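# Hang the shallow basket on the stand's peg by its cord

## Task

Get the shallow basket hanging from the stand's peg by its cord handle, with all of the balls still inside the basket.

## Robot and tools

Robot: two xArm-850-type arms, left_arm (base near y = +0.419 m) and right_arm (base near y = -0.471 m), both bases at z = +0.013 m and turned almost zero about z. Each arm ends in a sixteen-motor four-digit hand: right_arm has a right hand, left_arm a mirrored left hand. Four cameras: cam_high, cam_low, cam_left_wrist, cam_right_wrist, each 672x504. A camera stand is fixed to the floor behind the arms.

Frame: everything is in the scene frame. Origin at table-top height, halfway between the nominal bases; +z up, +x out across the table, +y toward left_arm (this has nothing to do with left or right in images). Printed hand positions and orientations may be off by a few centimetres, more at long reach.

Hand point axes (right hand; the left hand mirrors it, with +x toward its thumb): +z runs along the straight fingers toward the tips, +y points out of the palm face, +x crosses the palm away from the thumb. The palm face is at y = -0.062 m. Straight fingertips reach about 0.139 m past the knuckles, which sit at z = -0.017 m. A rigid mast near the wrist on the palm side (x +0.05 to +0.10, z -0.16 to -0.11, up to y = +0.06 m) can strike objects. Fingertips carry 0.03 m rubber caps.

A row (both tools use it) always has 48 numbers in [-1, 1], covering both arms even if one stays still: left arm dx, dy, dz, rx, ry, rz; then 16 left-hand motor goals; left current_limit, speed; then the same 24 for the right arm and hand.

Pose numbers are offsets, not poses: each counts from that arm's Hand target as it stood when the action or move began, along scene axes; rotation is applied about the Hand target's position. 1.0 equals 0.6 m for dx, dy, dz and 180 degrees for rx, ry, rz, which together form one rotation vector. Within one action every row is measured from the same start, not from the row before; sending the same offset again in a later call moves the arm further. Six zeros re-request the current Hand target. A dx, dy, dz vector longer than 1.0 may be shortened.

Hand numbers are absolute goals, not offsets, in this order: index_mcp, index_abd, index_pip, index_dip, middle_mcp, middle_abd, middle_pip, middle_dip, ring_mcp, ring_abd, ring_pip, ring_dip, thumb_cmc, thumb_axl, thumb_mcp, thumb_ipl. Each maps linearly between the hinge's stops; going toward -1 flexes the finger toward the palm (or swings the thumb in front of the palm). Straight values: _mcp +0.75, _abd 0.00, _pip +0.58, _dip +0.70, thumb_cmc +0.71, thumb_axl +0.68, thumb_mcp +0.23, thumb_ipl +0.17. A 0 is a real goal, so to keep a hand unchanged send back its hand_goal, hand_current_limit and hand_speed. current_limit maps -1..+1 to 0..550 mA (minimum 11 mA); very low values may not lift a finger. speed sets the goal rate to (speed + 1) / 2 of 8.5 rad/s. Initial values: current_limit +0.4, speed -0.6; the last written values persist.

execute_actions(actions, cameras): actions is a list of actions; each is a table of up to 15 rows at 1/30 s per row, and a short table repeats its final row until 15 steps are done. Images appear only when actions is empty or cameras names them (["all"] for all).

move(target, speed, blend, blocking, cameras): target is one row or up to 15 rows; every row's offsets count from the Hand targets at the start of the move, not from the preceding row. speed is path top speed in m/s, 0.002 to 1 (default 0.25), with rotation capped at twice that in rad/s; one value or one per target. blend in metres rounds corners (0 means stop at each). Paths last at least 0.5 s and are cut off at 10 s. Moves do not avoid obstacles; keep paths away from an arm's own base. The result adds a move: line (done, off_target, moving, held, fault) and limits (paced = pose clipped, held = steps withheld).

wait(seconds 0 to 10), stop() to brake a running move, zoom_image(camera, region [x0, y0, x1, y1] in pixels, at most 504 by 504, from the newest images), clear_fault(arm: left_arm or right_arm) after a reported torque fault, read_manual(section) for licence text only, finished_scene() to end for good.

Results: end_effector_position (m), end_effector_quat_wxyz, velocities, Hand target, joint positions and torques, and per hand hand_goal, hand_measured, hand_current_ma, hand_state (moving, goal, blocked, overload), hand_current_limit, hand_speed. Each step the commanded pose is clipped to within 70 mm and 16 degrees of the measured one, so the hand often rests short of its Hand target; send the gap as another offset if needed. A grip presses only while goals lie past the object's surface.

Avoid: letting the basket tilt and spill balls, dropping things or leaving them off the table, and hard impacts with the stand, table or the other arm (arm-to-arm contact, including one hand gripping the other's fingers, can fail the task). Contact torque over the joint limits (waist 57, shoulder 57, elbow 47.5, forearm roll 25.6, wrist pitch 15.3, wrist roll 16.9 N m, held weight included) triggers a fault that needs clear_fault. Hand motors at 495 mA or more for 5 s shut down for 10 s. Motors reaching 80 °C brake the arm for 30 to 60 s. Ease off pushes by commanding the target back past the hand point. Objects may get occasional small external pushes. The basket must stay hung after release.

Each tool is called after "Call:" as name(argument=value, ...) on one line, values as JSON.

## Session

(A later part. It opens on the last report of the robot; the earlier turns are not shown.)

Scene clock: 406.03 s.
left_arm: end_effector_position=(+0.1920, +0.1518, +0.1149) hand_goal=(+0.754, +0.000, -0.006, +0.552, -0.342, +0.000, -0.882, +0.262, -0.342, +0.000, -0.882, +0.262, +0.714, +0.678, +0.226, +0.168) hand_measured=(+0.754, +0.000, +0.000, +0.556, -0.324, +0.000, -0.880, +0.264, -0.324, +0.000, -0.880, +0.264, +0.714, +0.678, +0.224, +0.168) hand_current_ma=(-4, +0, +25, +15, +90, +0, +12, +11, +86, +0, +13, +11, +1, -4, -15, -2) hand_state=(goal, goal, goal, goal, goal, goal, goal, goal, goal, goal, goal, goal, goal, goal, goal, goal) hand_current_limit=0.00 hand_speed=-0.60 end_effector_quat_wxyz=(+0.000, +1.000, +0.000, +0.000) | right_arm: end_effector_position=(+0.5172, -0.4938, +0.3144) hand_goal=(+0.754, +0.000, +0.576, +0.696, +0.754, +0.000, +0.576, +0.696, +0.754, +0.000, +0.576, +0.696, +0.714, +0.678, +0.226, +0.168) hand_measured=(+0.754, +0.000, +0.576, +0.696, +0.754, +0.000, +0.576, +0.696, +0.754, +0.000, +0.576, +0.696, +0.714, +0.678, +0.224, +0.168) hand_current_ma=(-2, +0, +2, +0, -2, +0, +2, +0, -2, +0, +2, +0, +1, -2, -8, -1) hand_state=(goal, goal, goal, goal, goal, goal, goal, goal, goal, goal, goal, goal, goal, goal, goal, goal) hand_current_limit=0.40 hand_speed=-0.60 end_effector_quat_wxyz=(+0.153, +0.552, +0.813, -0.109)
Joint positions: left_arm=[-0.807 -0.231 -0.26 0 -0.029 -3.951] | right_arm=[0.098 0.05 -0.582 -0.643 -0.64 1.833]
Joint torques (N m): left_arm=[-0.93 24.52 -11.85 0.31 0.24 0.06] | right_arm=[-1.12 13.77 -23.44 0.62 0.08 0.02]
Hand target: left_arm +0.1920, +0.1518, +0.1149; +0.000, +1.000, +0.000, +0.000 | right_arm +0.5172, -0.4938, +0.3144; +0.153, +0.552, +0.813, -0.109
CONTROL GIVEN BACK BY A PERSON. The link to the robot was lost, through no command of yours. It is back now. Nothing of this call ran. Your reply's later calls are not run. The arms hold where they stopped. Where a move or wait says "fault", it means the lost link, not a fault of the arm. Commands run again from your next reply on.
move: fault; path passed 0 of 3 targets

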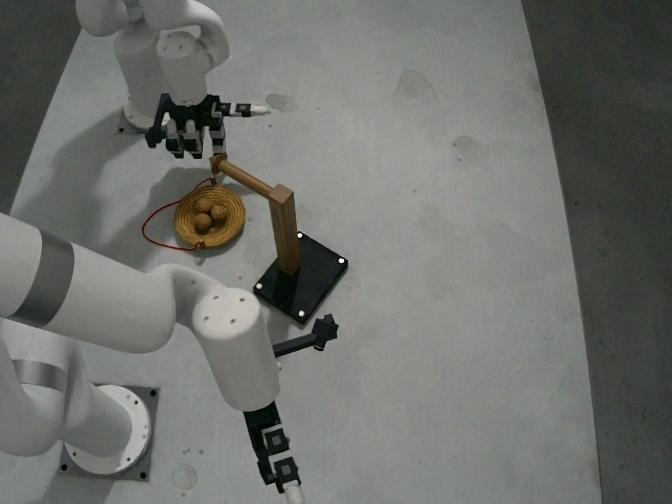

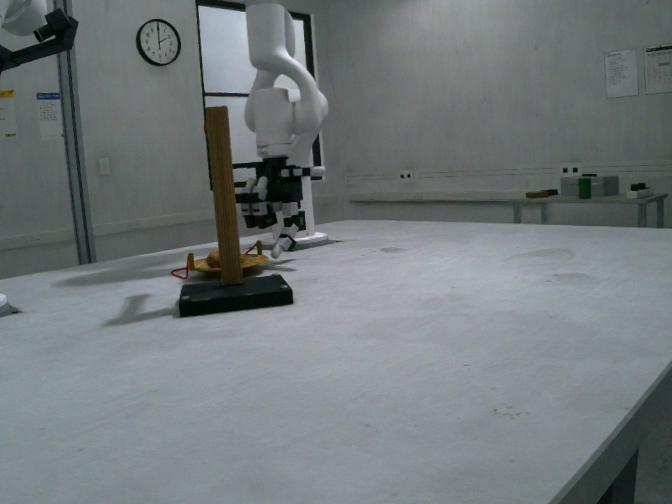

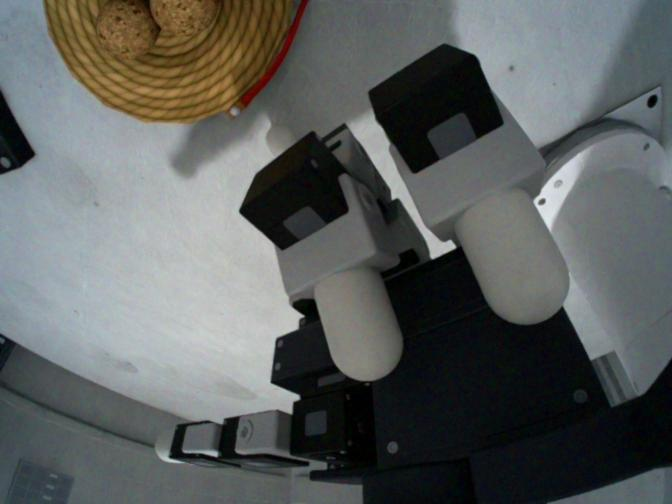

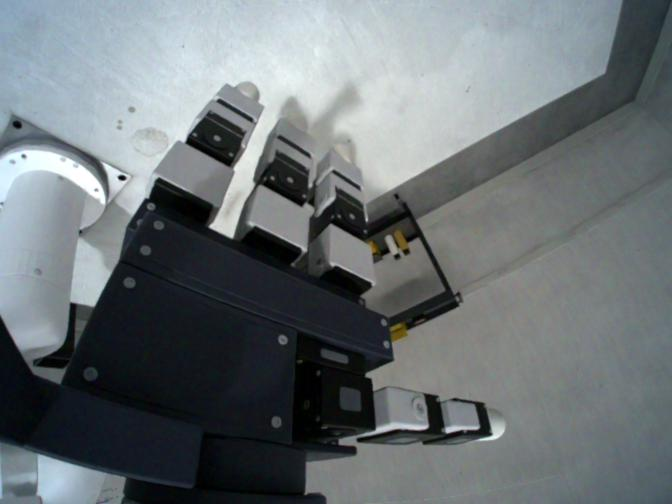

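Call:
move(target=[[0,0,0.2,0,0,0,0.754,0,0.2,0.6,-0.342,0,-0.883,0.261,-0.342,0,-0.883,0.261,0.714,0.678,0.226,0.168,0.4,-0.6,0,0,0,0,0,0,0.754,0,0.576,0.696,0.754,0,0.576,0.696,0.754,0,0.576,0.696,0.714,0.678,0.226,0.168,0.4,-0.6],[-0.1845,-0.1163,0.2,0,0,-0.5,0.411,0,0.577,0.696,-0.342,0,-0.883,0.261,-0.342,0,-0.883,0.261,0.714,0.678,0.226,0.168,0.4,-0.6,0,0,0,0,0,0,0.754,0,0.576,0.696,0.754,0,0.576,0.696,0.754,0,0.576,0.696,0.714,0.678,0.226,0.168,0.4,-0.6],[-0.1845,-0.1163,0.075,0,0,-0.5,0.411,0,0.577,0.696,-0.342,0,-0.883,0.261,-0.342,0,-0.883,0.261,0.714,0.678,0.226,0.168,0.4,-0.6,0,0,0,0,0,0,0.754,0,0.576,0.696,0.754,0,0.576,0.696,0.754,0,0.576,0.696,0.714,0.678,0.226,0.168,0.4,-0.6]], blend=[0.04,0.03,0], speed=[0.25,0.25,0.15], cameras=["all"])

Call:
zoom_image(camera="cam_left_wrist", region=[130, 0, 460, 260])

Call:
zoom_image(camera="cam_high", region=[60, 80, 320, 280])

Scene clock: 416.77 s.
left_arm: end_effector_position=(+0.0813, +0.0820, +0.1600) hand_goal=(+0.412, +0.000, +0.578, +0.696, -0.342, +0.000, -0.882, +0.262, -0.342, +0.000, -0.882, +0.262, +0.714, +0.678, +0.226, +0.168) hand_measured=(+0.420, +0.000, +0.576, +0.694, -0.324, +0.000, -0.880, +0.264, -0.326, +0.000, -0.880, +0.264, +0.714, +0.678, +0.224, +0.168) hand_current_ma=(+40, +0, -9, -12, +86, +0, +12, +11, +82, +0, +13, +11, +1, -4, -15, -2) hand_state=(goal, goal, goal, goal, goal, goal, goal, goal, goal, goal, goal, goal, goal, goal, goal, goal) hand_current_limit=0.40 hand_speed=-0.60 end_effector_quat_wxyz=(+0.000, +0.707, -0.707, +0.000) | right_arm: end_effector_position=(+0.5172, -0.4938, +0.3144) hand_goal=(+0.754, +0.000, +0.576, +0.696, +0.754, +0.000, +0.576, +0.696, +0.754, +0.000, +0.576, +0.696, +0.714, +0.678, +0.226, +0.168) hand_measured=(+0.754, +0.000, +0.576, +0.696, +0.754, +0.000, +0.576, +0.696, +0.754, +0.000, +0.576, +0.696, +0.714, +0.678, +0.224, +0.168) hand_current_ma=(-2, +0, +2, +0, -2, +0, +2, +0, -2, +0, +2, +0, +1, -2, -8, -1) hand_state=(goal, goal, goal, goal, goal, goal, goal, goal, goal, goal, goal, goal, goal, goal, goal, goal) hand_current_limit=0.40 hand_speed=-0.60 end_effector_quat_wxyz=(+0.153, +0.552, +0.813, -0.109)
Joint positions: left_arm=[-1.071 -0.267 -0.528 -0.001 -0.261 -2.643] | right_arm=[0.098 0.05 -0.582 -0.643 -0.64 1.833]
Joint torques (N m): left_arm=[-3.91 14.95 -22.86 -2.55 2.68 1.19] | right_arm=[-0.97 13.08 -23.63 0.71 0.13 -0.06]
Hand target: left_arm +0.0813, +0.0820, +0.1599; +0.000, +0.707, -0.707, +0.000 | right_arm +0.5172, -0.4938, +0.3144; +0.153, +0.552, +0.813, -0.109
Off the commanded pose: left_arm 0.000 m, 0 deg | right_arm 0.000 m, 0 deg.
CONTROL GIVEN BACK BY A PERSON, as an earlier result said. Commands run again.
move: done; blend cut to 0 m at target 2

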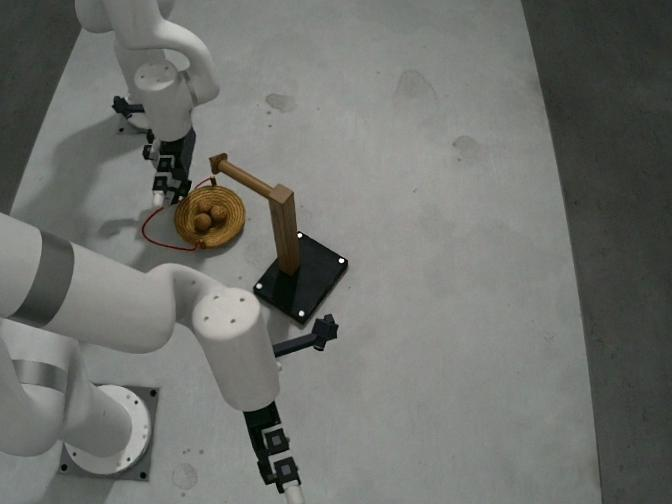

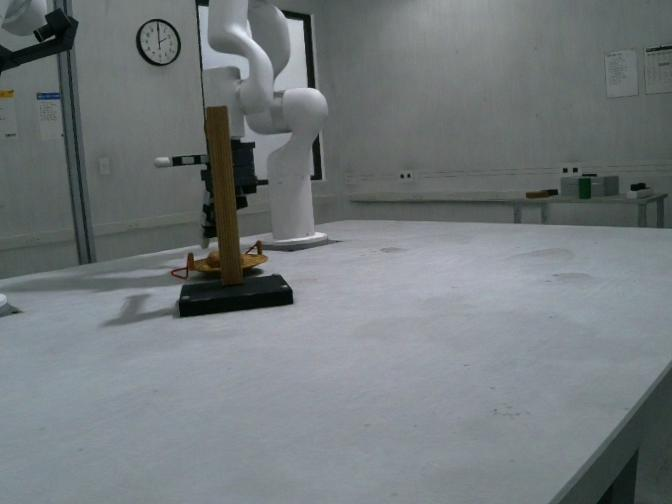

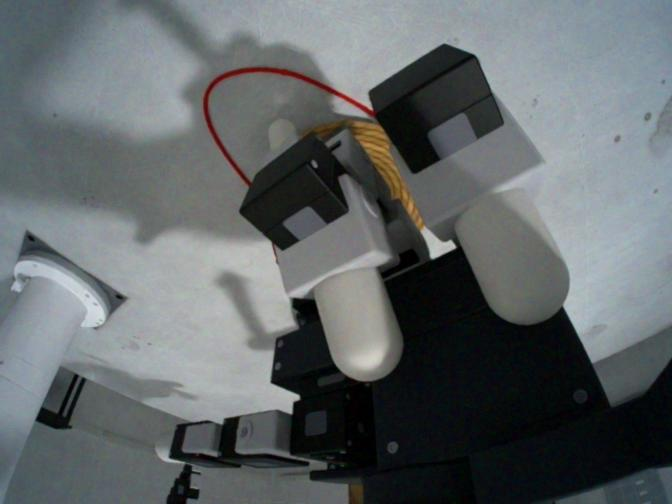

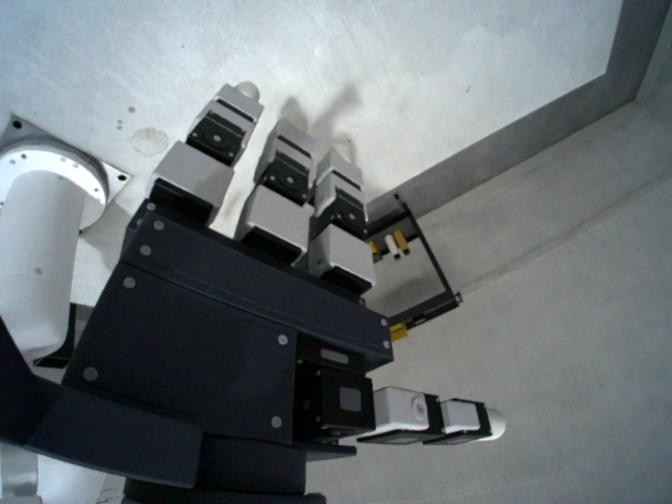

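Scaled by 1.527 from the camera's 672x504 image, which has a finer 960x720 frame.

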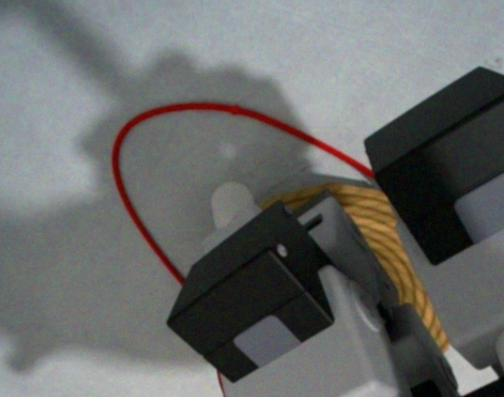

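Scaled by 1.938 from the camera's 672x504 image, which has a finer 960x720 frame.

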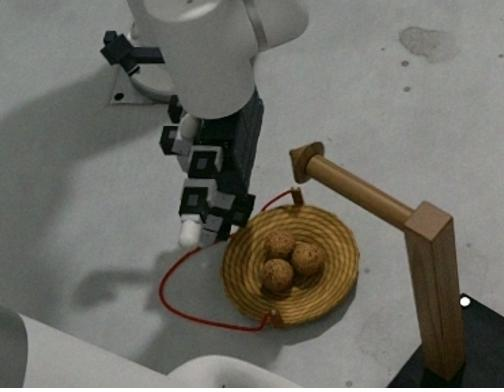

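Call:
move(target=[0,0,-0.08,0,0,0,0.411,0,0.577,0.696,-0.342,0,-0.883,0.261,-0.342,0,-0.883,0.261,0.714,0.678,0.226,0.168,-0.5,-0.6,0,0,0,0,0,0,0.754,0,0.576,0.696,0.754,0,0.576,0.696,0.754,0,0.576,0.696,0.714,0.678,0.226,0.168,0.4,-0.6], speed=0.06, cameras=["cam_low","cam_left_wrist"])

Call:
zoom_image(camera="cam_low", region=[150, 170, 330, 310])

Call:
zoom_image(camera="cam_left_wrist", region=[130, 0, 460, 260])

Scene clock: 433.30 s.
left_arm: end_effector_position=(+0.0813, +0.0820, +0.1120) hand_goal=(+0.412, +0.000, +0.578, +0.696, -0.342, +0.000, -0.882, +0.262, -0.342, +0.000, -0.882, +0.262, +0.714, +0.678, +0.226, +0.168) hand_measured=(+0.410, +0.000, +0.576, +0.694, -0.324, +0.000, -0.880, +0.264, -0.326, +0.000, -0.880, +0.264, +0.714, +0.678, +0.224, +0.168) hand_current_ma=(-7, +0, -9, -12, +86, +0, +12, +11, +82, +0, +13, +11, +1, -4, -15, -2) hand_state=(goal, goal, goal, goal, goal, goal, goal, goal, goal, goal, goal, goal, goal, goal, goal, goal) hand_current_limit=-0.50 hand_speed=-0.60 end_effector_quat_wxyz=(+0.000, +0.707, -0.707, +0.000) | right_arm: end_effector_position=(+0.5172, -0.4938, +0.3144) hand_goal=(+0.754, +0.000, +0.576, +0.696, +0.754, +0.000, +0.576, +0.696, +0.754, +0.000, +0.576, +0.696, +0.714, +0.678, +0.226, +0.168) hand_measured=(+0.754, +0.000, +0.576, +0.696, +0.754, +0.000, +0.576, +0.696, +0.754, +0.000, +0.576, +0.696, +0.714, +0.678, +0.224, +0.168) hand_current_ma=(-2, +0, +2, +0, -2, +0, +2, +0, -2, +0, +2, +0, +1, -2, -8, -1) hand_state=(goal, goal, goal, goal, goal, goal, goal, goal, goal, goal, goal, goal, goal, goal, goal, goal) hand_current_limit=0.40 hand_speed=-0.60 end_effector_quat_wxyz=(+0.153, +0.552, +0.813, -0.109)
Joint positions: left_arm=[-1.071 -0.406 -0.535 -0.003 -0.129 -2.642] | right_arm=[0.098 0.05 -0.582 -0.643 -0.64 1.833]
Joint torques (N m): left_arm=[-6.12 18.31 -20.42 -2.74 2.81 0.91] | right_arm=[-0.82 13.99 -23.23 0.66 0.09 -0.11]
Hand target: left_arm +0.0813, +0.0820, +0.1119; +0.000, +0.707, -0.707, +0.000 | right_arm +0.5172, -0.4938, +0.3144; +0.153, +0.552, +0.813, -0.109
Off the commanded pose: left_arm 0.000 m, 0 deg | right_arm 0.000 m, 0 deg.
move: done
Images, in order (width x height): cam_low 672x504, cam_left_wrist 672x504.

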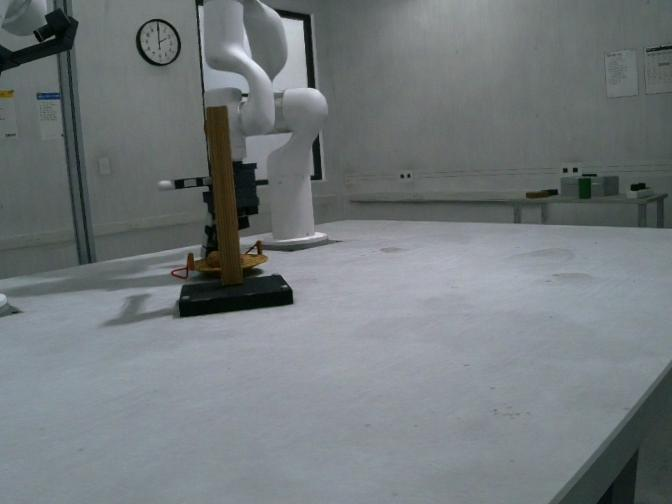

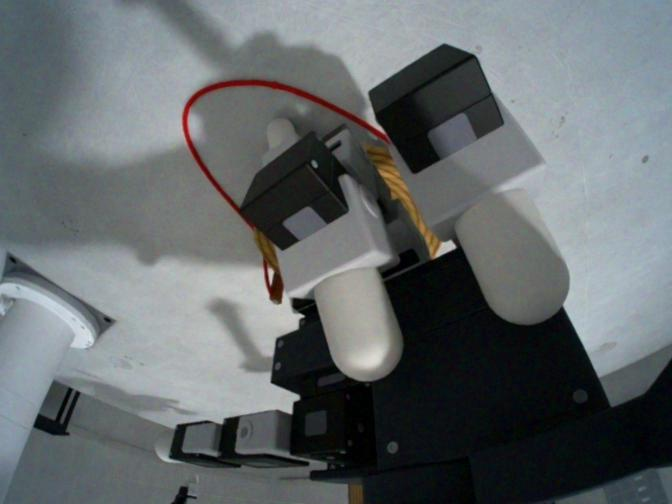

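Scaled by 2.800 from the camera's 672x504 image, which has a finer 960x720 frame.

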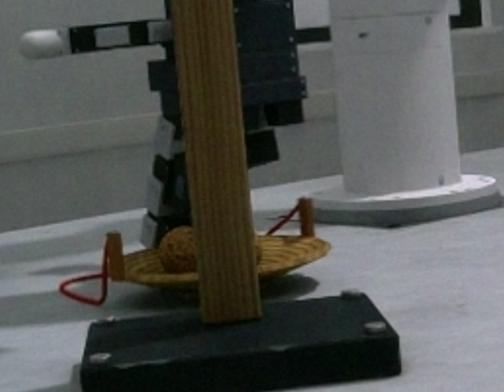

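Scaled by 1.527 from the camera's 672x504 image, which has a finer 960x720 frame.

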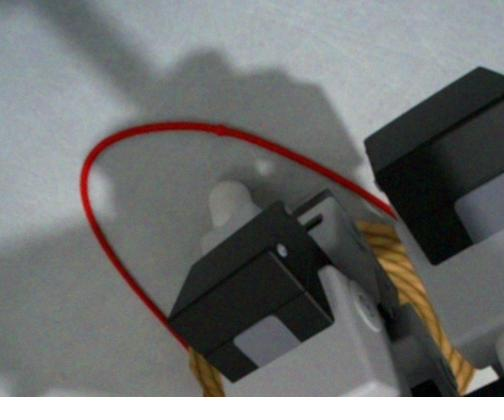

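Call:
execute_actions(actions=[[[0,0,-0.005,0,0,0,0.411,0,0.577,0.696,-0.342,0,-0.883,0.261,-0.342,0,-0.883,0.261,0.714,0.678,0.226,0.168,-0.5,-0.6,0,0,0,0,0,0,0.754,0,0.576,0.696,0.754,0,0.576,0.696,0.754,0,0.576,0.696,0.714,0.678,0.226,0.168,0.4,-0.6]]])

Call:
execute_actions(actions=[[[0,0,-0.004,0,0,0,0.411,0,0.577,0.696,-0.342,0,-0.883,0.261,-0.342,0,-0.883,0.261,0.714,0.678,0.226,0.168,-0.5,-0.6,0,0,0,0,0,0,0.754,0,0.576,0.696,0.754,0,0.576,0.696,0.754,0,0.576,0.696,0.714,0.678,0.226,0.168,0.4,-0.6]]])

Scene clock: 437.50 s.
left_arm: end_effector_position=(+0.0814, +0.0819, +0.1090) hand_goal=(+0.412, +0.000, +0.578, +0.696, -0.342, +0.000, -0.882, +0.262, -0.342, +0.000, -0.882, +0.262, +0.714, +0.678, +0.226, +0.168) hand_measured=(+0.402, -0.006, +0.578, +0.700, -0.324, +0.000, -0.880, +0.264, -0.326, +0.000, -0.880, +0.264, +0.714, +0.678, +0.224, +0.168) hand_current_ma=(-51, -23, -3, +16, +86, +0, +12, +11, +82, +0, +13, +11, +1, -4, -15, -2) hand_state=(goal, goal, goal, goal, goal, goal, goal, goal, goal, goal, goal, goal, goal, goal, goal, goal) hand_current_limit=-0.50 hand_speed=-0.60 end_effector_quat_wxyz=(+0.000, +0.707, -0.707, +0.000) | right_arm: end_effector_position=(+0.5172, -0.4938, +0.3144) hand_goal=(+0.754, +0.000, +0.576, +0.696, +0.754, +0.000, +0.576, +0.696, +0.754, +0.000, +0.576, +0.696, +0.714, +0.678, +0.226, +0.168) hand_measured=(+0.754, +0.000, +0.576, +0.696, +0.754, +0.000, +0.576, +0.696, +0.754, +0.000, +0.576, +0.696, +0.714, +0.678, +0.224, +0.168) hand_current_ma=(-2, +0, +2, +0, -2, +0, +2, +0, -2, +0, +2, +0, +1, -2, -8, -1) hand_state=(goal, goal, goal, goal, goal, goal, goal, goal, goal, goal, goal, goal, goal, goal, goal, goal) hand_current_limit=0.40 hand_speed=-0.60 end_effector_quat_wxyz=(+0.153, +0.552, +0.813, -0.109)
Joint positions: left_arm=[-1.071 -0.415 -0.536 -0.003 -0.121 -2.642] | right_arm=[0.098 0.05 -0.582 -0.643 -0.64 1.833]
Joint torques (N m): left_arm=[-6.52 6.71 0.05 -2.21 -0.29 1.46] | right_arm=[-1 13.2 -23.24 0.58 0.12 -0.09]
Hand target: left_arm +0.0813, +0.0820, +0.1089; +0.000, +0.707, -0.707, +0.000 | right_arm +0.5172, -0.4938, +0.3144; +0.153, +0.552, +0.813, -0.109
Off the commanded pose: left_arm 0.000 m, 0 deg | right_arm 0.000 m, 0 deg.

Scene clock: 438.27 s.
left_arm: end_effector_position=(+0.0812, +0.0822, +0.1065) hand_goal=(+0.412, +0.000, +0.578, +0.696, -0.342, +0.000, -0.882, +0.262, -0.342, +0.000, -0.882, +0.262, +0.714, +0.678, +0.226, +0.168) hand_measured=(+0.292, -0.002, +0.598, +0.976, -0.324, +0.000, -0.880, +0.264, -0.326, +0.000, -0.880, +0.264, +0.714, +0.678, +0.224, +0.168) hand_current_ma=(-137, -9, +90, +138, +86, +0, +12, +11, +82, +0, +13, +11, +1, -4, -15, -2) hand_state=(blocked, goal, goal, blocked, goal, goal, goal, goal, goal, goal, goal, goal, goal, goal, goal, goal) hand_current_limit=-0.50 hand_speed=-0.60 end_effector_quat_wxyz=(+0.000, +0.707, -0.707, +0.000) | right_arm: end_effector_position=(+0.5172, -0.4938, +0.3144) hand_goal=(+0.754, +0.000, +0.576, +0.696, +0.754, +0.000, +0.576, +0.696, +0.754, +0.000, +0.576, +0.696, +0.714, +0.678, +0.226, +0.168) hand_measured=(+0.754, +0.000, +0.576, +0.696, +0.754, +0.000, +0.576, +0.696, +0.754, +0.000, +0.576, +0.696, +0.714, +0.678, +0.224, +0.168) hand_current_ma=(-2, +0, +2, +0, -2, +0, +2, +0, -2, +0, +2, +0, +1, -2, -8, -1) hand_state=(goal, goal, goal, goal, goal, goal, goal, goal, goal, goal, goal, goal, goal, goal, goal, goal) hand_current_limit=0.40 hand_speed=-0.60 end_effector_quat_wxyz=(+0.153, +0.552, +0.813, -0.109)
Joint positions: left_arm=[-1.071 -0.422 -0.537 -0.003 -0.115 -2.641] | right_arm=[0.098 0.05 -0.582 -0.643 -0.64 1.833]
Joint torques (N m): left_arm=[-6.1 16.8 -11.07 -2 -3.82 0.88] | right_arm=[-1.62 13.42 -23.05 0.72 0.04 0]
Hand target: left_arm +0.0813, +0.0820, +0.1065; +0.000, +0.707, -0.707, +0.000 | right_arm +0.5172, -0.4938, +0.3144; +0.153, +0.552, +0.813, -0.109
Off the commanded pose: left_arm 0.000 m, 0 deg | right_arm 0.000 m, 0 deg.

Call:
move(target=[[-0.0678,0,0.0558,0,0,0,0.411,0,0.577,0.696,-0.342,0,-0.883,0.261,-0.342,0,-0.883,0.261,0.714,0.678,0.226,0.168,-0.5,-0.6,0,0,0,0,0,0,0.754,0,0.576,0.696,0.754,0,0.576,0.696,0.754,0,0.576,0.696,0.714,0.678,0.226,0.168,0.4,-0.6],[-0.0678,0,0.0558,0,0,0,0.754,0,0.577,0.406,-0.342,0,-0.883,0.261,-0.342,0,-0.883,0.261,0.714,0.678,0.226,0.168,0.2,-0.6,0,0,0,0,0,0,0.754,0,0.576,0.696,0.754,0,0.576,0.696,0.754,0,0.576,0.696,0.714,0.678,0.226,0.168,0.4,-0.6],[-0.0678,0,0.0232,0,0,0,0.754,0,0.577,0.406,-0.342,0,-0.883,0.261,-0.342,0,-0.883,0.261,0.714,0.678,0.226,0.168,0.2,-0.6,0,0,0,0,0,0,0.754,0,0.576,0.696,0.754,0,0.576,0.696,0.754,0,0.576,0.696,0.714,0.678,0.226,0.168,0.4,-0.6],[-0.1512,0,0.0232,0,0,0,0.754,0,0.577,0.406,-0.342,0,-0.883,0.261,-0.342,0,-0.883,0.261,0.714,0.678,0.226,0.168,0.2,-0.6,0,0,0,0,0,0,0.754,0,0.576,0.696,0.754,0,0.576,0.696,0.754,0,0.576,0.696,0.714,0.678,0.226,0.168,0.4,-0.6]], speed=[0.1,0.1,0.04,0.05], cameras=["all"])

Call:
zoom_image(camera="cam_left_wrist", region=[130, 0, 460, 260])

Call:
zoom_image(camera="cam_high", region=[60, 80, 320, 280])

Scene clock: 457.10 s.
left_arm: end_effector_position=(-0.0094, +0.0820, +0.1205) hand_goal=(+0.754, +0.000, +0.578, +0.406, -0.342, +0.000, -0.882, +0.262, -0.342, +0.000, -0.882, +0.262, +0.714, +0.678, +0.226, +0.168) hand_measured=(+0.942, +0.000, +0.614, +0.420, -0.324, +0.000, -0.880, +0.264, -0.326, +0.000, -0.880, +0.264, +0.714, +0.678, +0.224, +0.168) hand_current_ma=(+330, -1, +174, +66, +86, +0, +12, +11, +82, +0, +13, +11, +1, -4, -15, -2) hand_state=(blocked, goal, blocked, goal, goal, goal, goal, goal, goal, goal, goal, goal, goal, goal, goal, goal) hand_current_limit=0.20 hand_speed=-0.60 end_effector_quat_wxyz=(+0.000, +0.707, -0.707, +0.000) | right_arm: end_effector_position=(+0.5172, -0.4938, +0.3144) hand_goal=(+0.754, +0.000, +0.576, +0.696, +0.754, +0.000, +0.576, +0.696, +0.754, +0.000, +0.576, +0.696, +0.714, +0.678, +0.226, +0.168) hand_measured=(+0.754, +0.000, +0.576, +0.696, +0.754, +0.000, +0.576, +0.696, +0.754, +0.000, +0.576, +0.696, +0.714, +0.678, +0.224, +0.168) hand_current_ma=(-2, +0, +2, +0, -2, +0, +2, +0, -2, +0, +2, +0, +1, -2, -8, -1) hand_state=(goal, goal, goal, goal, goal, goal, goal, goal, goal, goal, goal, goal, goal, goal, goal, goal) hand_current_limit=0.40 hand_speed=-0.60 end_effector_quat_wxyz=(+0.153, +0.552, +0.813, -0.109)
Joint positions: left_arm=[-1.319 -0.328 -0.445 -0.003 -0.117 -2.89] | right_arm=[0.098 0.05 -0.582 -0.643 -0.64 1.833]
Joint torques (N m): left_arm=[-17.08 43.59 -5.49 2.63 2.31 -0.67] | right_arm=[-1.25 13.86 -23.4 0.7 0.03 0.01]
Hand target: left_arm -0.0094, +0.0820, +0.1205; +0.000, +0.707, -0.707, +0.000 | right_arm +0.5172, -0.4938, +0.3144; +0.153, +0.552, +0.813, -0.109
Off the commanded pose: left_arm 0.000 m, 0 deg | right_arm 0.000 m, 0 deg.
move: done

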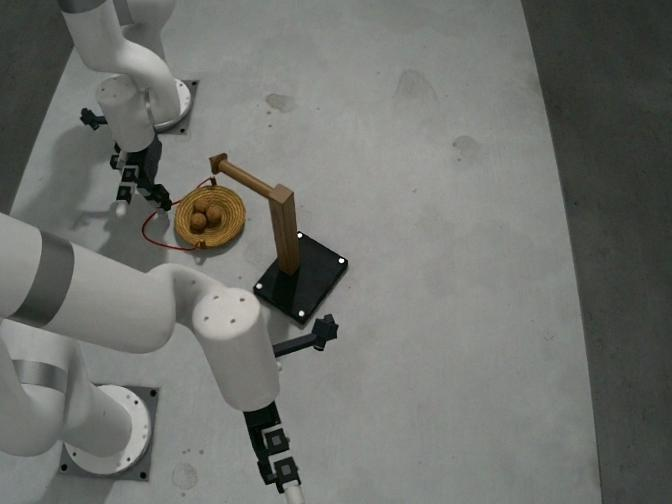

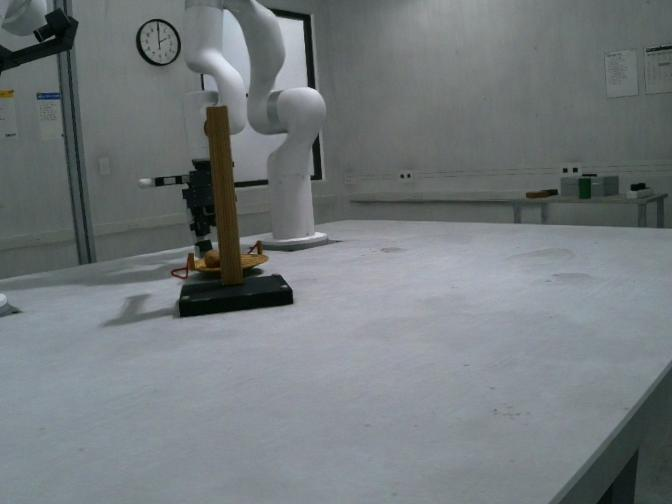

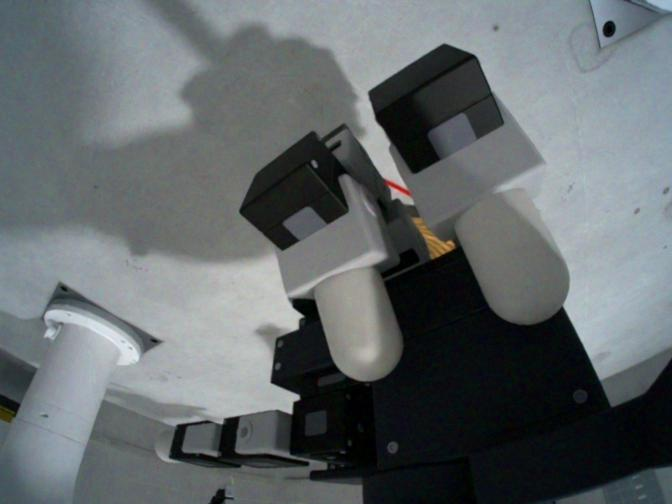

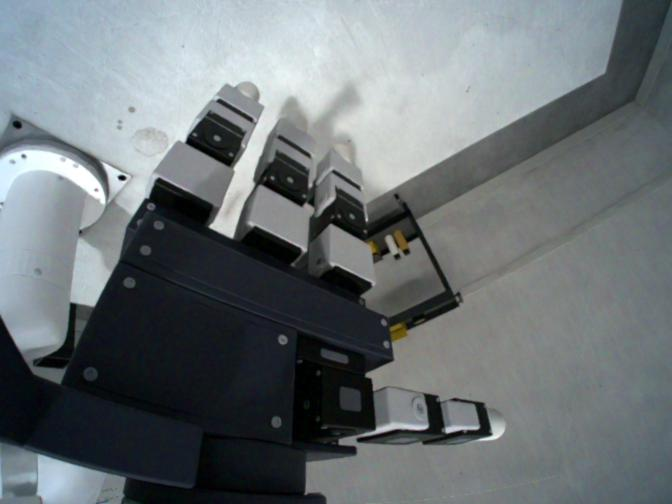

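Scaled by 1.527 from the camera's 672x504 image, which has a finer 960x720 frame.

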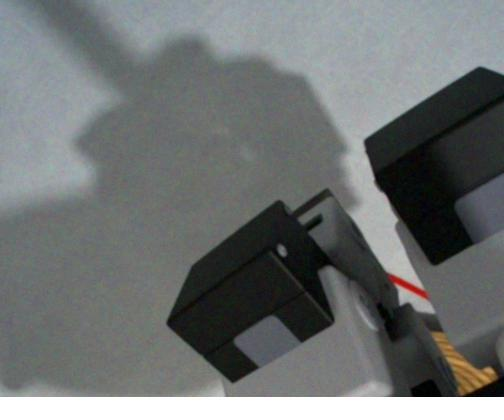

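Scaled by 1.938 from the camera's 672x504 image, which has a finer 960x720 frame.

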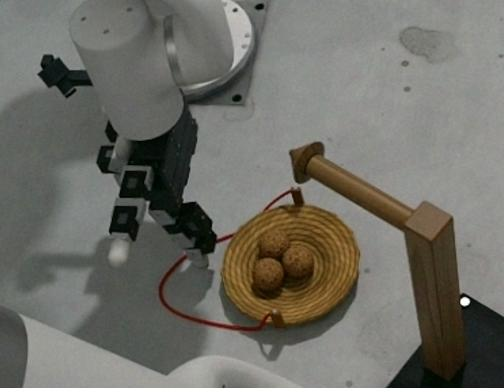

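Call:
move(target=[0,0,0.05,0,0,0,0.754,0,0.577,0.406,-0.342,0,-0.883,0.261,-0.342,0,-0.883,0.261,0.714,0.678,0.226,0.168,-0.4,-0.9,0,0,0,0,0,0,0.754,0,0.576,0.696,0.754,0,0.576,0.696,0.754,0,0.576,0.696,0.714,0.678,0.226,0.168,0.4,-0.6], speed=0.08, cameras=["all"])

Call:
zoom_image(camera="cam_high", region=[60, 80, 320, 280])

Scene clock: 465.30 s.
left_arm: end_effector_position=(-0.0094, +0.0820, +0.1504) hand_goal=(+0.754, +0.000, +0.578, +0.406, -0.342, +0.000, -0.882, +0.262, -0.342, +0.000, -0.882, +0.262, +0.714, +0.678, +0.226, +0.168) hand_measured=(+0.756, +0.000, +0.580, +0.408, -0.324, +0.000, -0.880, +0.264, -0.326, +0.000, -0.880, +0.264, +0.714, +0.678, +0.224, +0.168) hand_current_ma=(+7, -1, +10, +13, +86, +0, +12, +11, +82, +0, +13, +11, +1, -4, -15, -2) hand_state=(goal, goal, goal, goal, goal, goal, goal, goal, goal, goal, goal, goal, goal, goal, goal, goal) hand_current_limit=-0.40 hand_speed=-0.90 end_effector_quat_wxyz=(+0.000, +0.707, -0.707, +0.000) | right_arm: end_effector_position=(+0.5172, -0.4938, +0.3144) hand_goal=(+0.754, +0.000, +0.576, +0.696, +0.754, +0.000, +0.576, +0.696, +0.754, +0.000, +0.576, +0.696, +0.714, +0.678, +0.226, +0.168) hand_measured=(+0.754, +0.000, +0.576, +0.696, +0.754, +0.000, +0.576, +0.696, +0.754, +0.000, +0.576, +0.696, +0.714, +0.678, +0.224, +0.168) hand_current_ma=(-2, +0, +2, +0, -2, +0, +2, +0, -2, +0, +2, +0, +1, -2, -8, -1) hand_state=(goal, goal, goal, goal, goal, goal, goal, goal, goal, goal, goal, goal, goal, goal, goal, goal) hand_current_limit=0.40 hand_speed=-0.60 end_effector_quat_wxyz=(+0.153, +0.552, +0.813, -0.109)
Joint positions: left_arm=[-1.319 -0.232 -0.44 -0.002 -0.208 -2.891] | right_arm=[0.098 0.05 -0.582 -0.643 -0.64 1.833]
Joint torques (N m): left_arm=[-14.87 41.43 -8.09 2.72 -2.56 -0.77] | right_arm=[-0.48 15.06 -23.36 0.79 0.05 -0.01]
Hand target: left_arm -0.0094, +0.0820, +0.1505; +0.000, +0.707, -0.707, +0.000 | right_arm +0.5172, -0.4938, +0.3144; +0.153, +0.552, +0.813, -0.109
Off the commanded pose: left_arm 0.000 m, 0 deg | right_arm 0.000 m, 0 deg.
move: done

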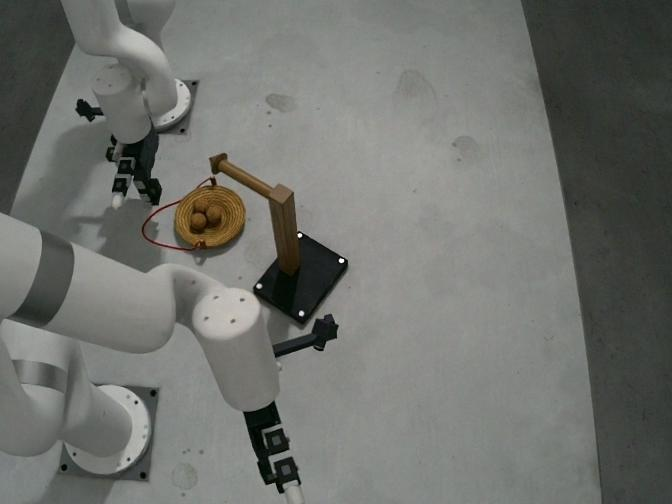

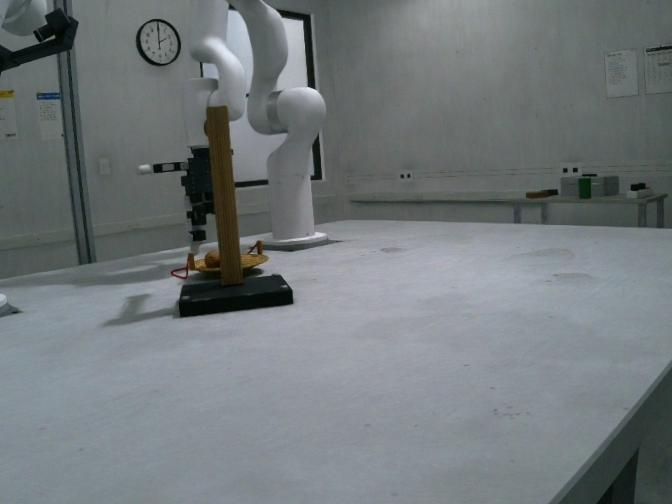

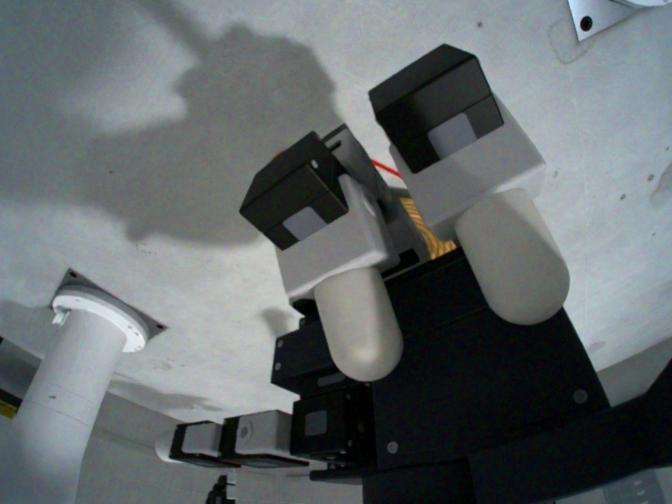

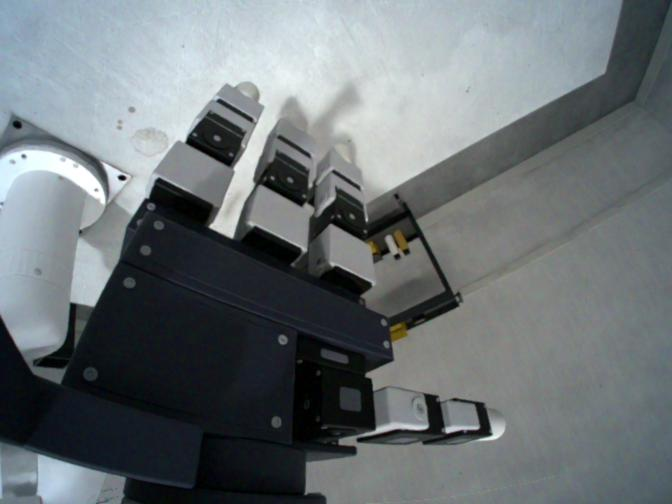

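Scaled by 1.938 from the camera's 672x504 image, which has a finer 960x720 frame.

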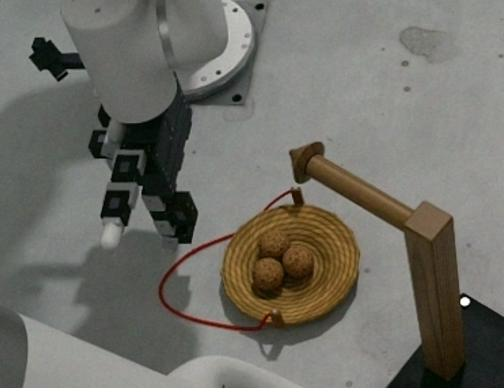

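Call:
move(target=[[0.05,0.02,0.1167,0,0,0,0.754,0,0.577,0.406,-0.342,0,-0.883,0.261,-0.342,0,-0.883,0.261,0.714,0.678,0.226,0.168,0.4,-0.6,0,0,0,0,0,0,0.754,0,0.576,0.696,0.754,0,0.576,0.696,0.754,0,0.576,0.696,0.714,0.678,0.226,0.168,0.4,-0.6],[0.2223,0.0933,0.0667,0,0,0,0.754,0,0.577,0.696,0.754,0,0.577,0.696,-0.342,0,-0.883,0.261,0.714,0.678,0.226,0.168,0.4,-0.6,0,0,0,0,0,0,0.754,0,0.576,0.696,0.754,0,0.576,0.696,0.754,0,0.576,0.696,0.714,0.678,0.226,0.168,0.4,-0.6]], blend=[0.03,0], speed=0.2, cameras=["cam_high","cam_low","cam_left_wrist"])

Call:
zoom_image(camera="cam_left_wrist", region=[180, 0, 560, 260])

Call:
zoom_image(camera="cam_high", region=[60, 80, 320, 280])

Call:
zoom_image(camera="cam_low", region=[150, 170, 330, 310])

Scene clock: 577.43 s.
left_arm: end_effector_position=(+0.1240, +0.1380, +0.1905) hand_goal=(+0.754, +0.000, +0.578, +0.696, +0.754, +0.000, +0.578, +0.696, -0.342, +0.000, -0.882, +0.262, +0.714, +0.678, +0.226, +0.168) hand_measured=(+0.754, +0.000, +0.580, +0.694, +0.750, +0.000, +0.574, +0.694, -0.326, +0.000, -0.880, +0.264, +0.714, +0.678, +0.224, +0.168) hand_current_ma=(+4, -1, +10, -12, -16, +0, -14, -11, +82, +0, +13, +11, +1, -4, -15, -2) hand_state=(goal, goal, goal, goal, goal, goal, goal, goal, goal, goal, goal, goal, goal, goal, goal, goal) hand_current_limit=0.40 hand_speed=-0.60 end_effector_quat_wxyz=(+0.000, +0.707, -0.707, +0.000) | right_arm: end_effector_position=(+0.5172, -0.4938, +0.3144) hand_goal=(+0.754, +0.000, +0.576, +0.696, +0.754, +0.000, +0.576, +0.696, +0.754, +0.000, +0.576, +0.696, +0.714, +0.678, +0.226, +0.168) hand_measured=(+0.754, +0.000, +0.576, +0.696, +0.754, +0.000, +0.576, +0.696, +0.754, +0.000, +0.576, +0.696, +0.714, +0.678, +0.224, +0.168) hand_current_ma=(-2, +0, +2, +0, -2, +0, +2, +0, -2, +0, +2, +0, +1, -2, -8, -1) hand_state=(goal, goal, goal, goal, goal, goal, goal, goal, goal, goal, goal, goal, goal, goal, goal, goal) hand_current_limit=0.40 hand_speed=-0.60 end_effector_quat_wxyz=(+0.153, +0.552, +0.813, -0.109)
Joint positions: left_arm=[-0.878 -0.136 -0.472 -0.001 -0.336 -2.451] | right_arm=[0.098 0.05 -0.582 -0.643 -0.64 1.833]
Joint torques (N m): left_arm=[15.31 12.34 -23.69 -2.58 2.41 1.16] | right_arm=[-1.8 14.25 -23.44 0.87 0.04 -0.08]
Hand target: left_arm +0.1240, +0.1380, +0.1905; +0.000, +0.707, -0.707, +0.000 | right_arm +0.5172, -0.4938, +0.3144; +0.153, +0.552, +0.813, -0.109
Off the commanded pose: left_arm 0.000 m, 0 deg | right_arm 0.000 m, 0 deg.
move: done
Images, in order (width x height): cam_high 672x504, cam_low 672x504, cam_left_wrist 672x504.

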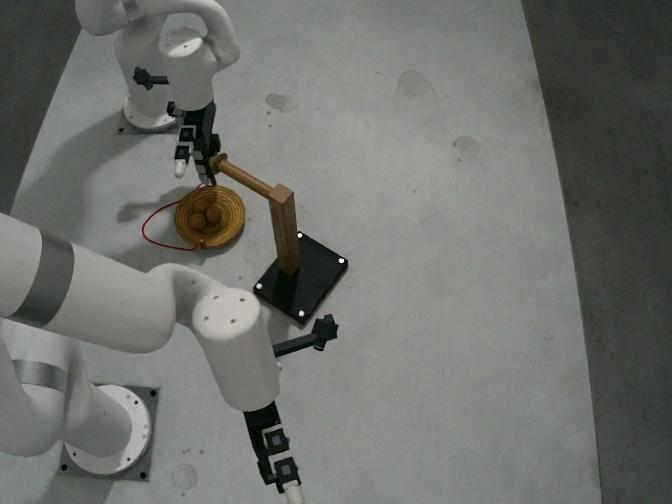

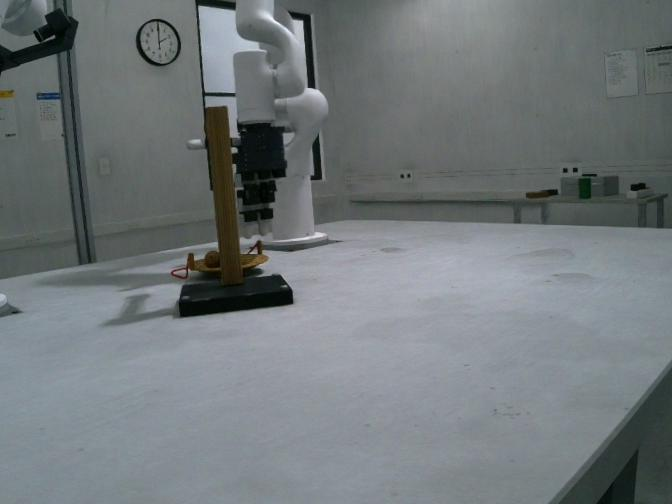

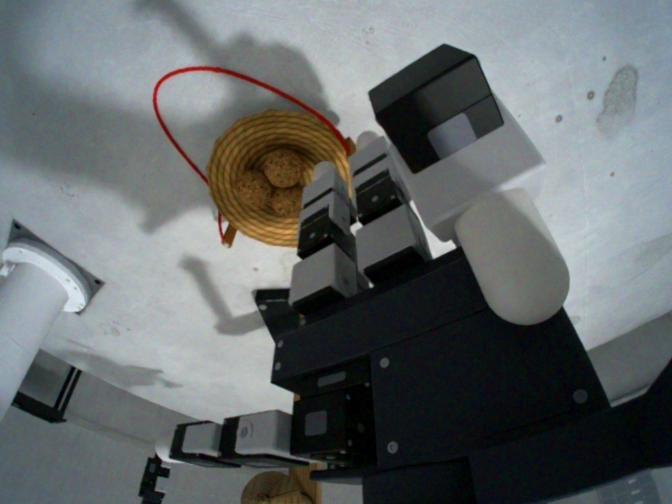

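Scaled by 1.326 from the camera's 672x504 image, which has a finer 960x720 frame.

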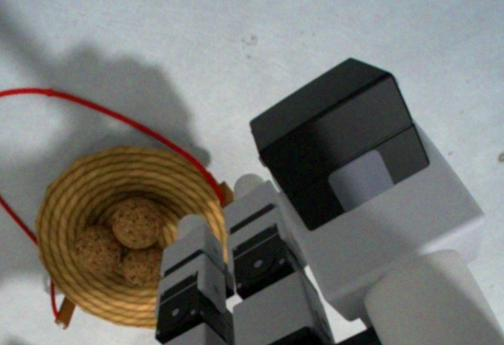

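Scaled by 1.938 from the camera's 672x504 image, which has a finer 960x720 frame.

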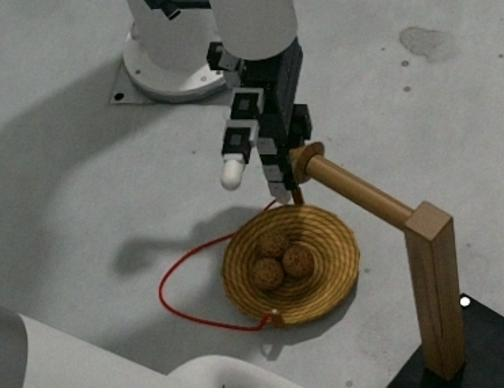

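Scaled by 2.800 from the camera's 672x504 image, which has a finer 960x720 frame.

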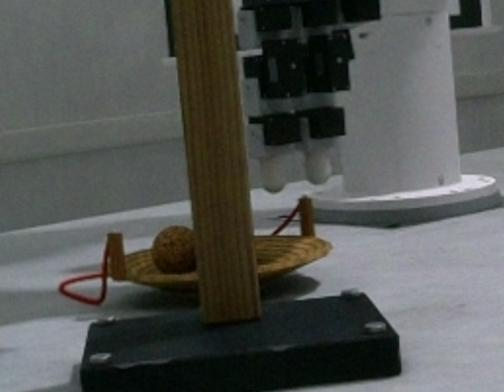

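Call:
move(target=[[-0.00833,-0.00583,0,0,0,0,0.754,0,0.577,0.696,0.754,0,0.577,0.696,-0.342,0,-0.883,0.261,0.714,0.678,0.226,0.168,0.4,-0.6,0,0,0,0,0,0,0.754,0,0.576,0.696,0.754,0,0.576,0.696,0.754,0,0.576,0.696,0.714,0.678,0.226,0.168,0.4,-0.6],[-0.00833,-0.00583,-0.0725,0,0,0,0.754,0,0.577,0.696,0.754,0,0.577,0.696,-0.342,0,-0.883,0.261,0.714,0.678,0.226,0.168,0.4,-0.6,0,0,0,0,0,0,0.754,0,0.576,0.696,0.754,0,0.576,0.696,0.754,0,0.576,0.696,0.714,0.678,0.226,0.168,0.4,-0.6]], speed=0.06, cameras=["cam_low","cam_left_wrist","cam_high"])

Scene clock: 602.97 s.
left_arm: end_effector_position=(+0.1190, +0.1345, +0.1470) hand_goal=(+0.754, +0.000, +0.578, +0.696, +0.754, +0.000, +0.578, +0.696, -0.342, +0.000, -0.882, +0.262, +0.714, +0.678, +0.226, +0.168) hand_measured=(+0.754, +0.000, +0.580, +0.694, +0.750, +0.000, +0.574, +0.694, -0.326, +0.000, -0.880, +0.264, +0.714, +0.678, +0.224, +0.168) hand_current_ma=(+4, -1, +10, -12, -16, +0, -14, -11, +82, +0, +13, +11, +1, -4, -15, -2) hand_state=(goal, goal, goal, goal, goal, goal, goal, goal, goal, goal, goal, goal, goal, goal, goal, goal) hand_current_limit=0.40 hand_speed=-0.60 end_effector_quat_wxyz=(+0.000, +0.707, -0.707, +0.000) | right_arm: end_effector_position=(+0.5172, -0.4938, +0.3144) hand_goal=(+0.754, +0.000, +0.576, +0.696, +0.754, +0.000, +0.576, +0.696, +0.754, +0.000, +0.576, +0.696, +0.714, +0.678, +0.226, +0.168) hand_measured=(+0.754, +0.000, +0.576, +0.696, +0.754, +0.000, +0.576, +0.696, +0.754, +0.000, +0.576, +0.696, +0.714, +0.678, +0.224, +0.168) hand_current_ma=(-2, +0, +2, +0, -2, +0, +2, +0, -2, +0, +2, +0, +1, -2, -8, -1) hand_state=(goal, goal, goal, goal, goal, goal, goal, goal, goal, goal, goal, goal, goal, goal, goal, goal) hand_current_limit=0.40 hand_speed=-0.60 end_effector_quat_wxyz=(+0.153, +0.552, +0.813, -0.109)
Joint positions: left_arm=[-0.896 -0.262 -0.467 -0.002 -0.205 -2.468] | right_arm=[0.098 0.05 -0.582 -0.643 -0.64 1.833]
Joint torques (N m): left_arm=[-16.41 14.71 -22.36 -2.57 2.63 0.94] | right_arm=[-0.93 13.48 -23.24 0.57 0.11 -0.04]
Hand target: left_arm +0.1190, +0.1345, +0.1470; +0.000, +0.707, -0.707, +0.000 | right_arm +0.5172, -0.4938, +0.3144; +0.153, +0.552, +0.813, -0.109
Off the commanded pose: left_arm 0.000 m, 0 deg | right_arm 0.000 m, 0 deg.
move: done
Images, in order (width x height): cam_high 672x504, cam_low 672x504, cam_left_wrist 672x504.

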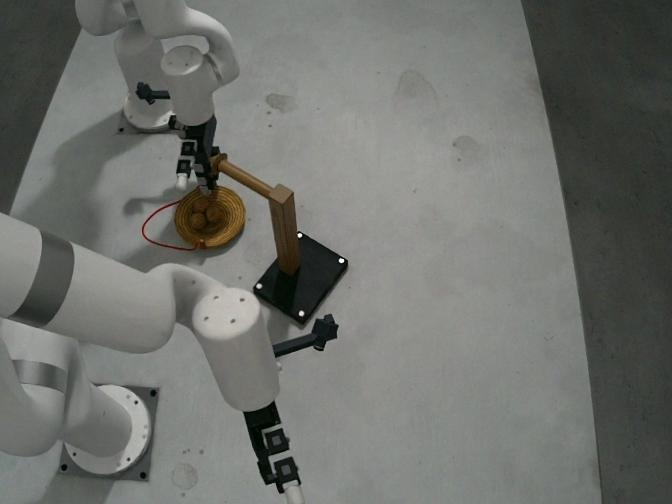

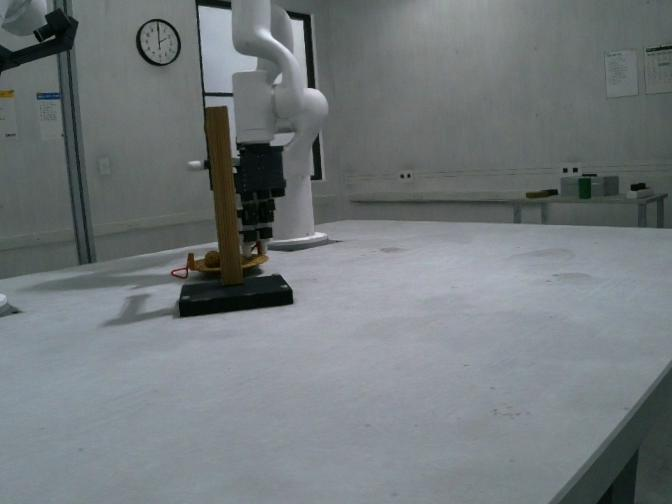

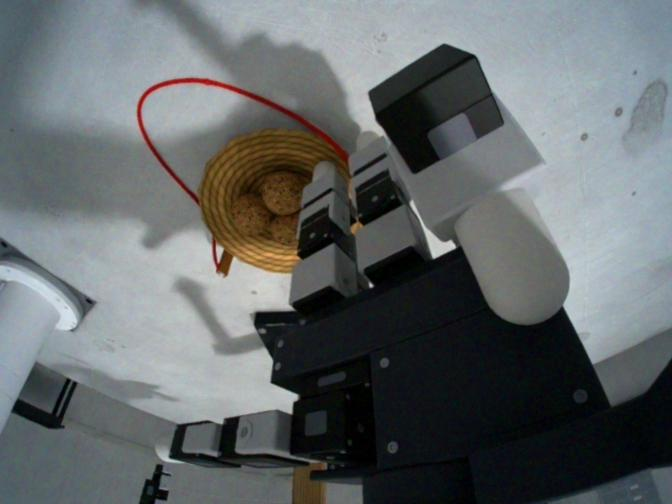

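Call:
zoom_image(camera="cam_left_wrist", region=[270, 90, 450, 240])

Call:
zoom_image(camera="cam_low", region=[170, 220, 290, 300])

Call:
zoom_image(camera="cam_high", region=[130, 140, 270, 260])

Scaled by 2.800 from the camera's 672x504 image, which has a finer 960x720 frame.

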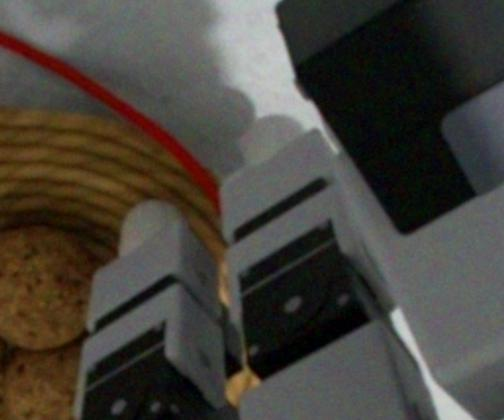

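Scaled by 4.200 from the camera's 672x504 image, which has a finer 960x720 frame.

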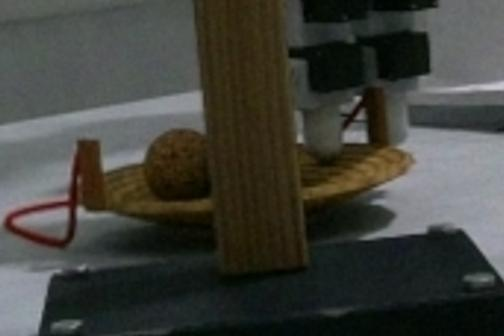

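Scaled by 3.600 from the camera's 672x504 image, which has a finer 960x720 frame.

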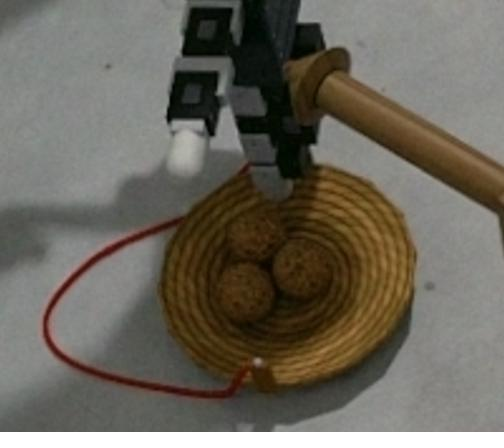

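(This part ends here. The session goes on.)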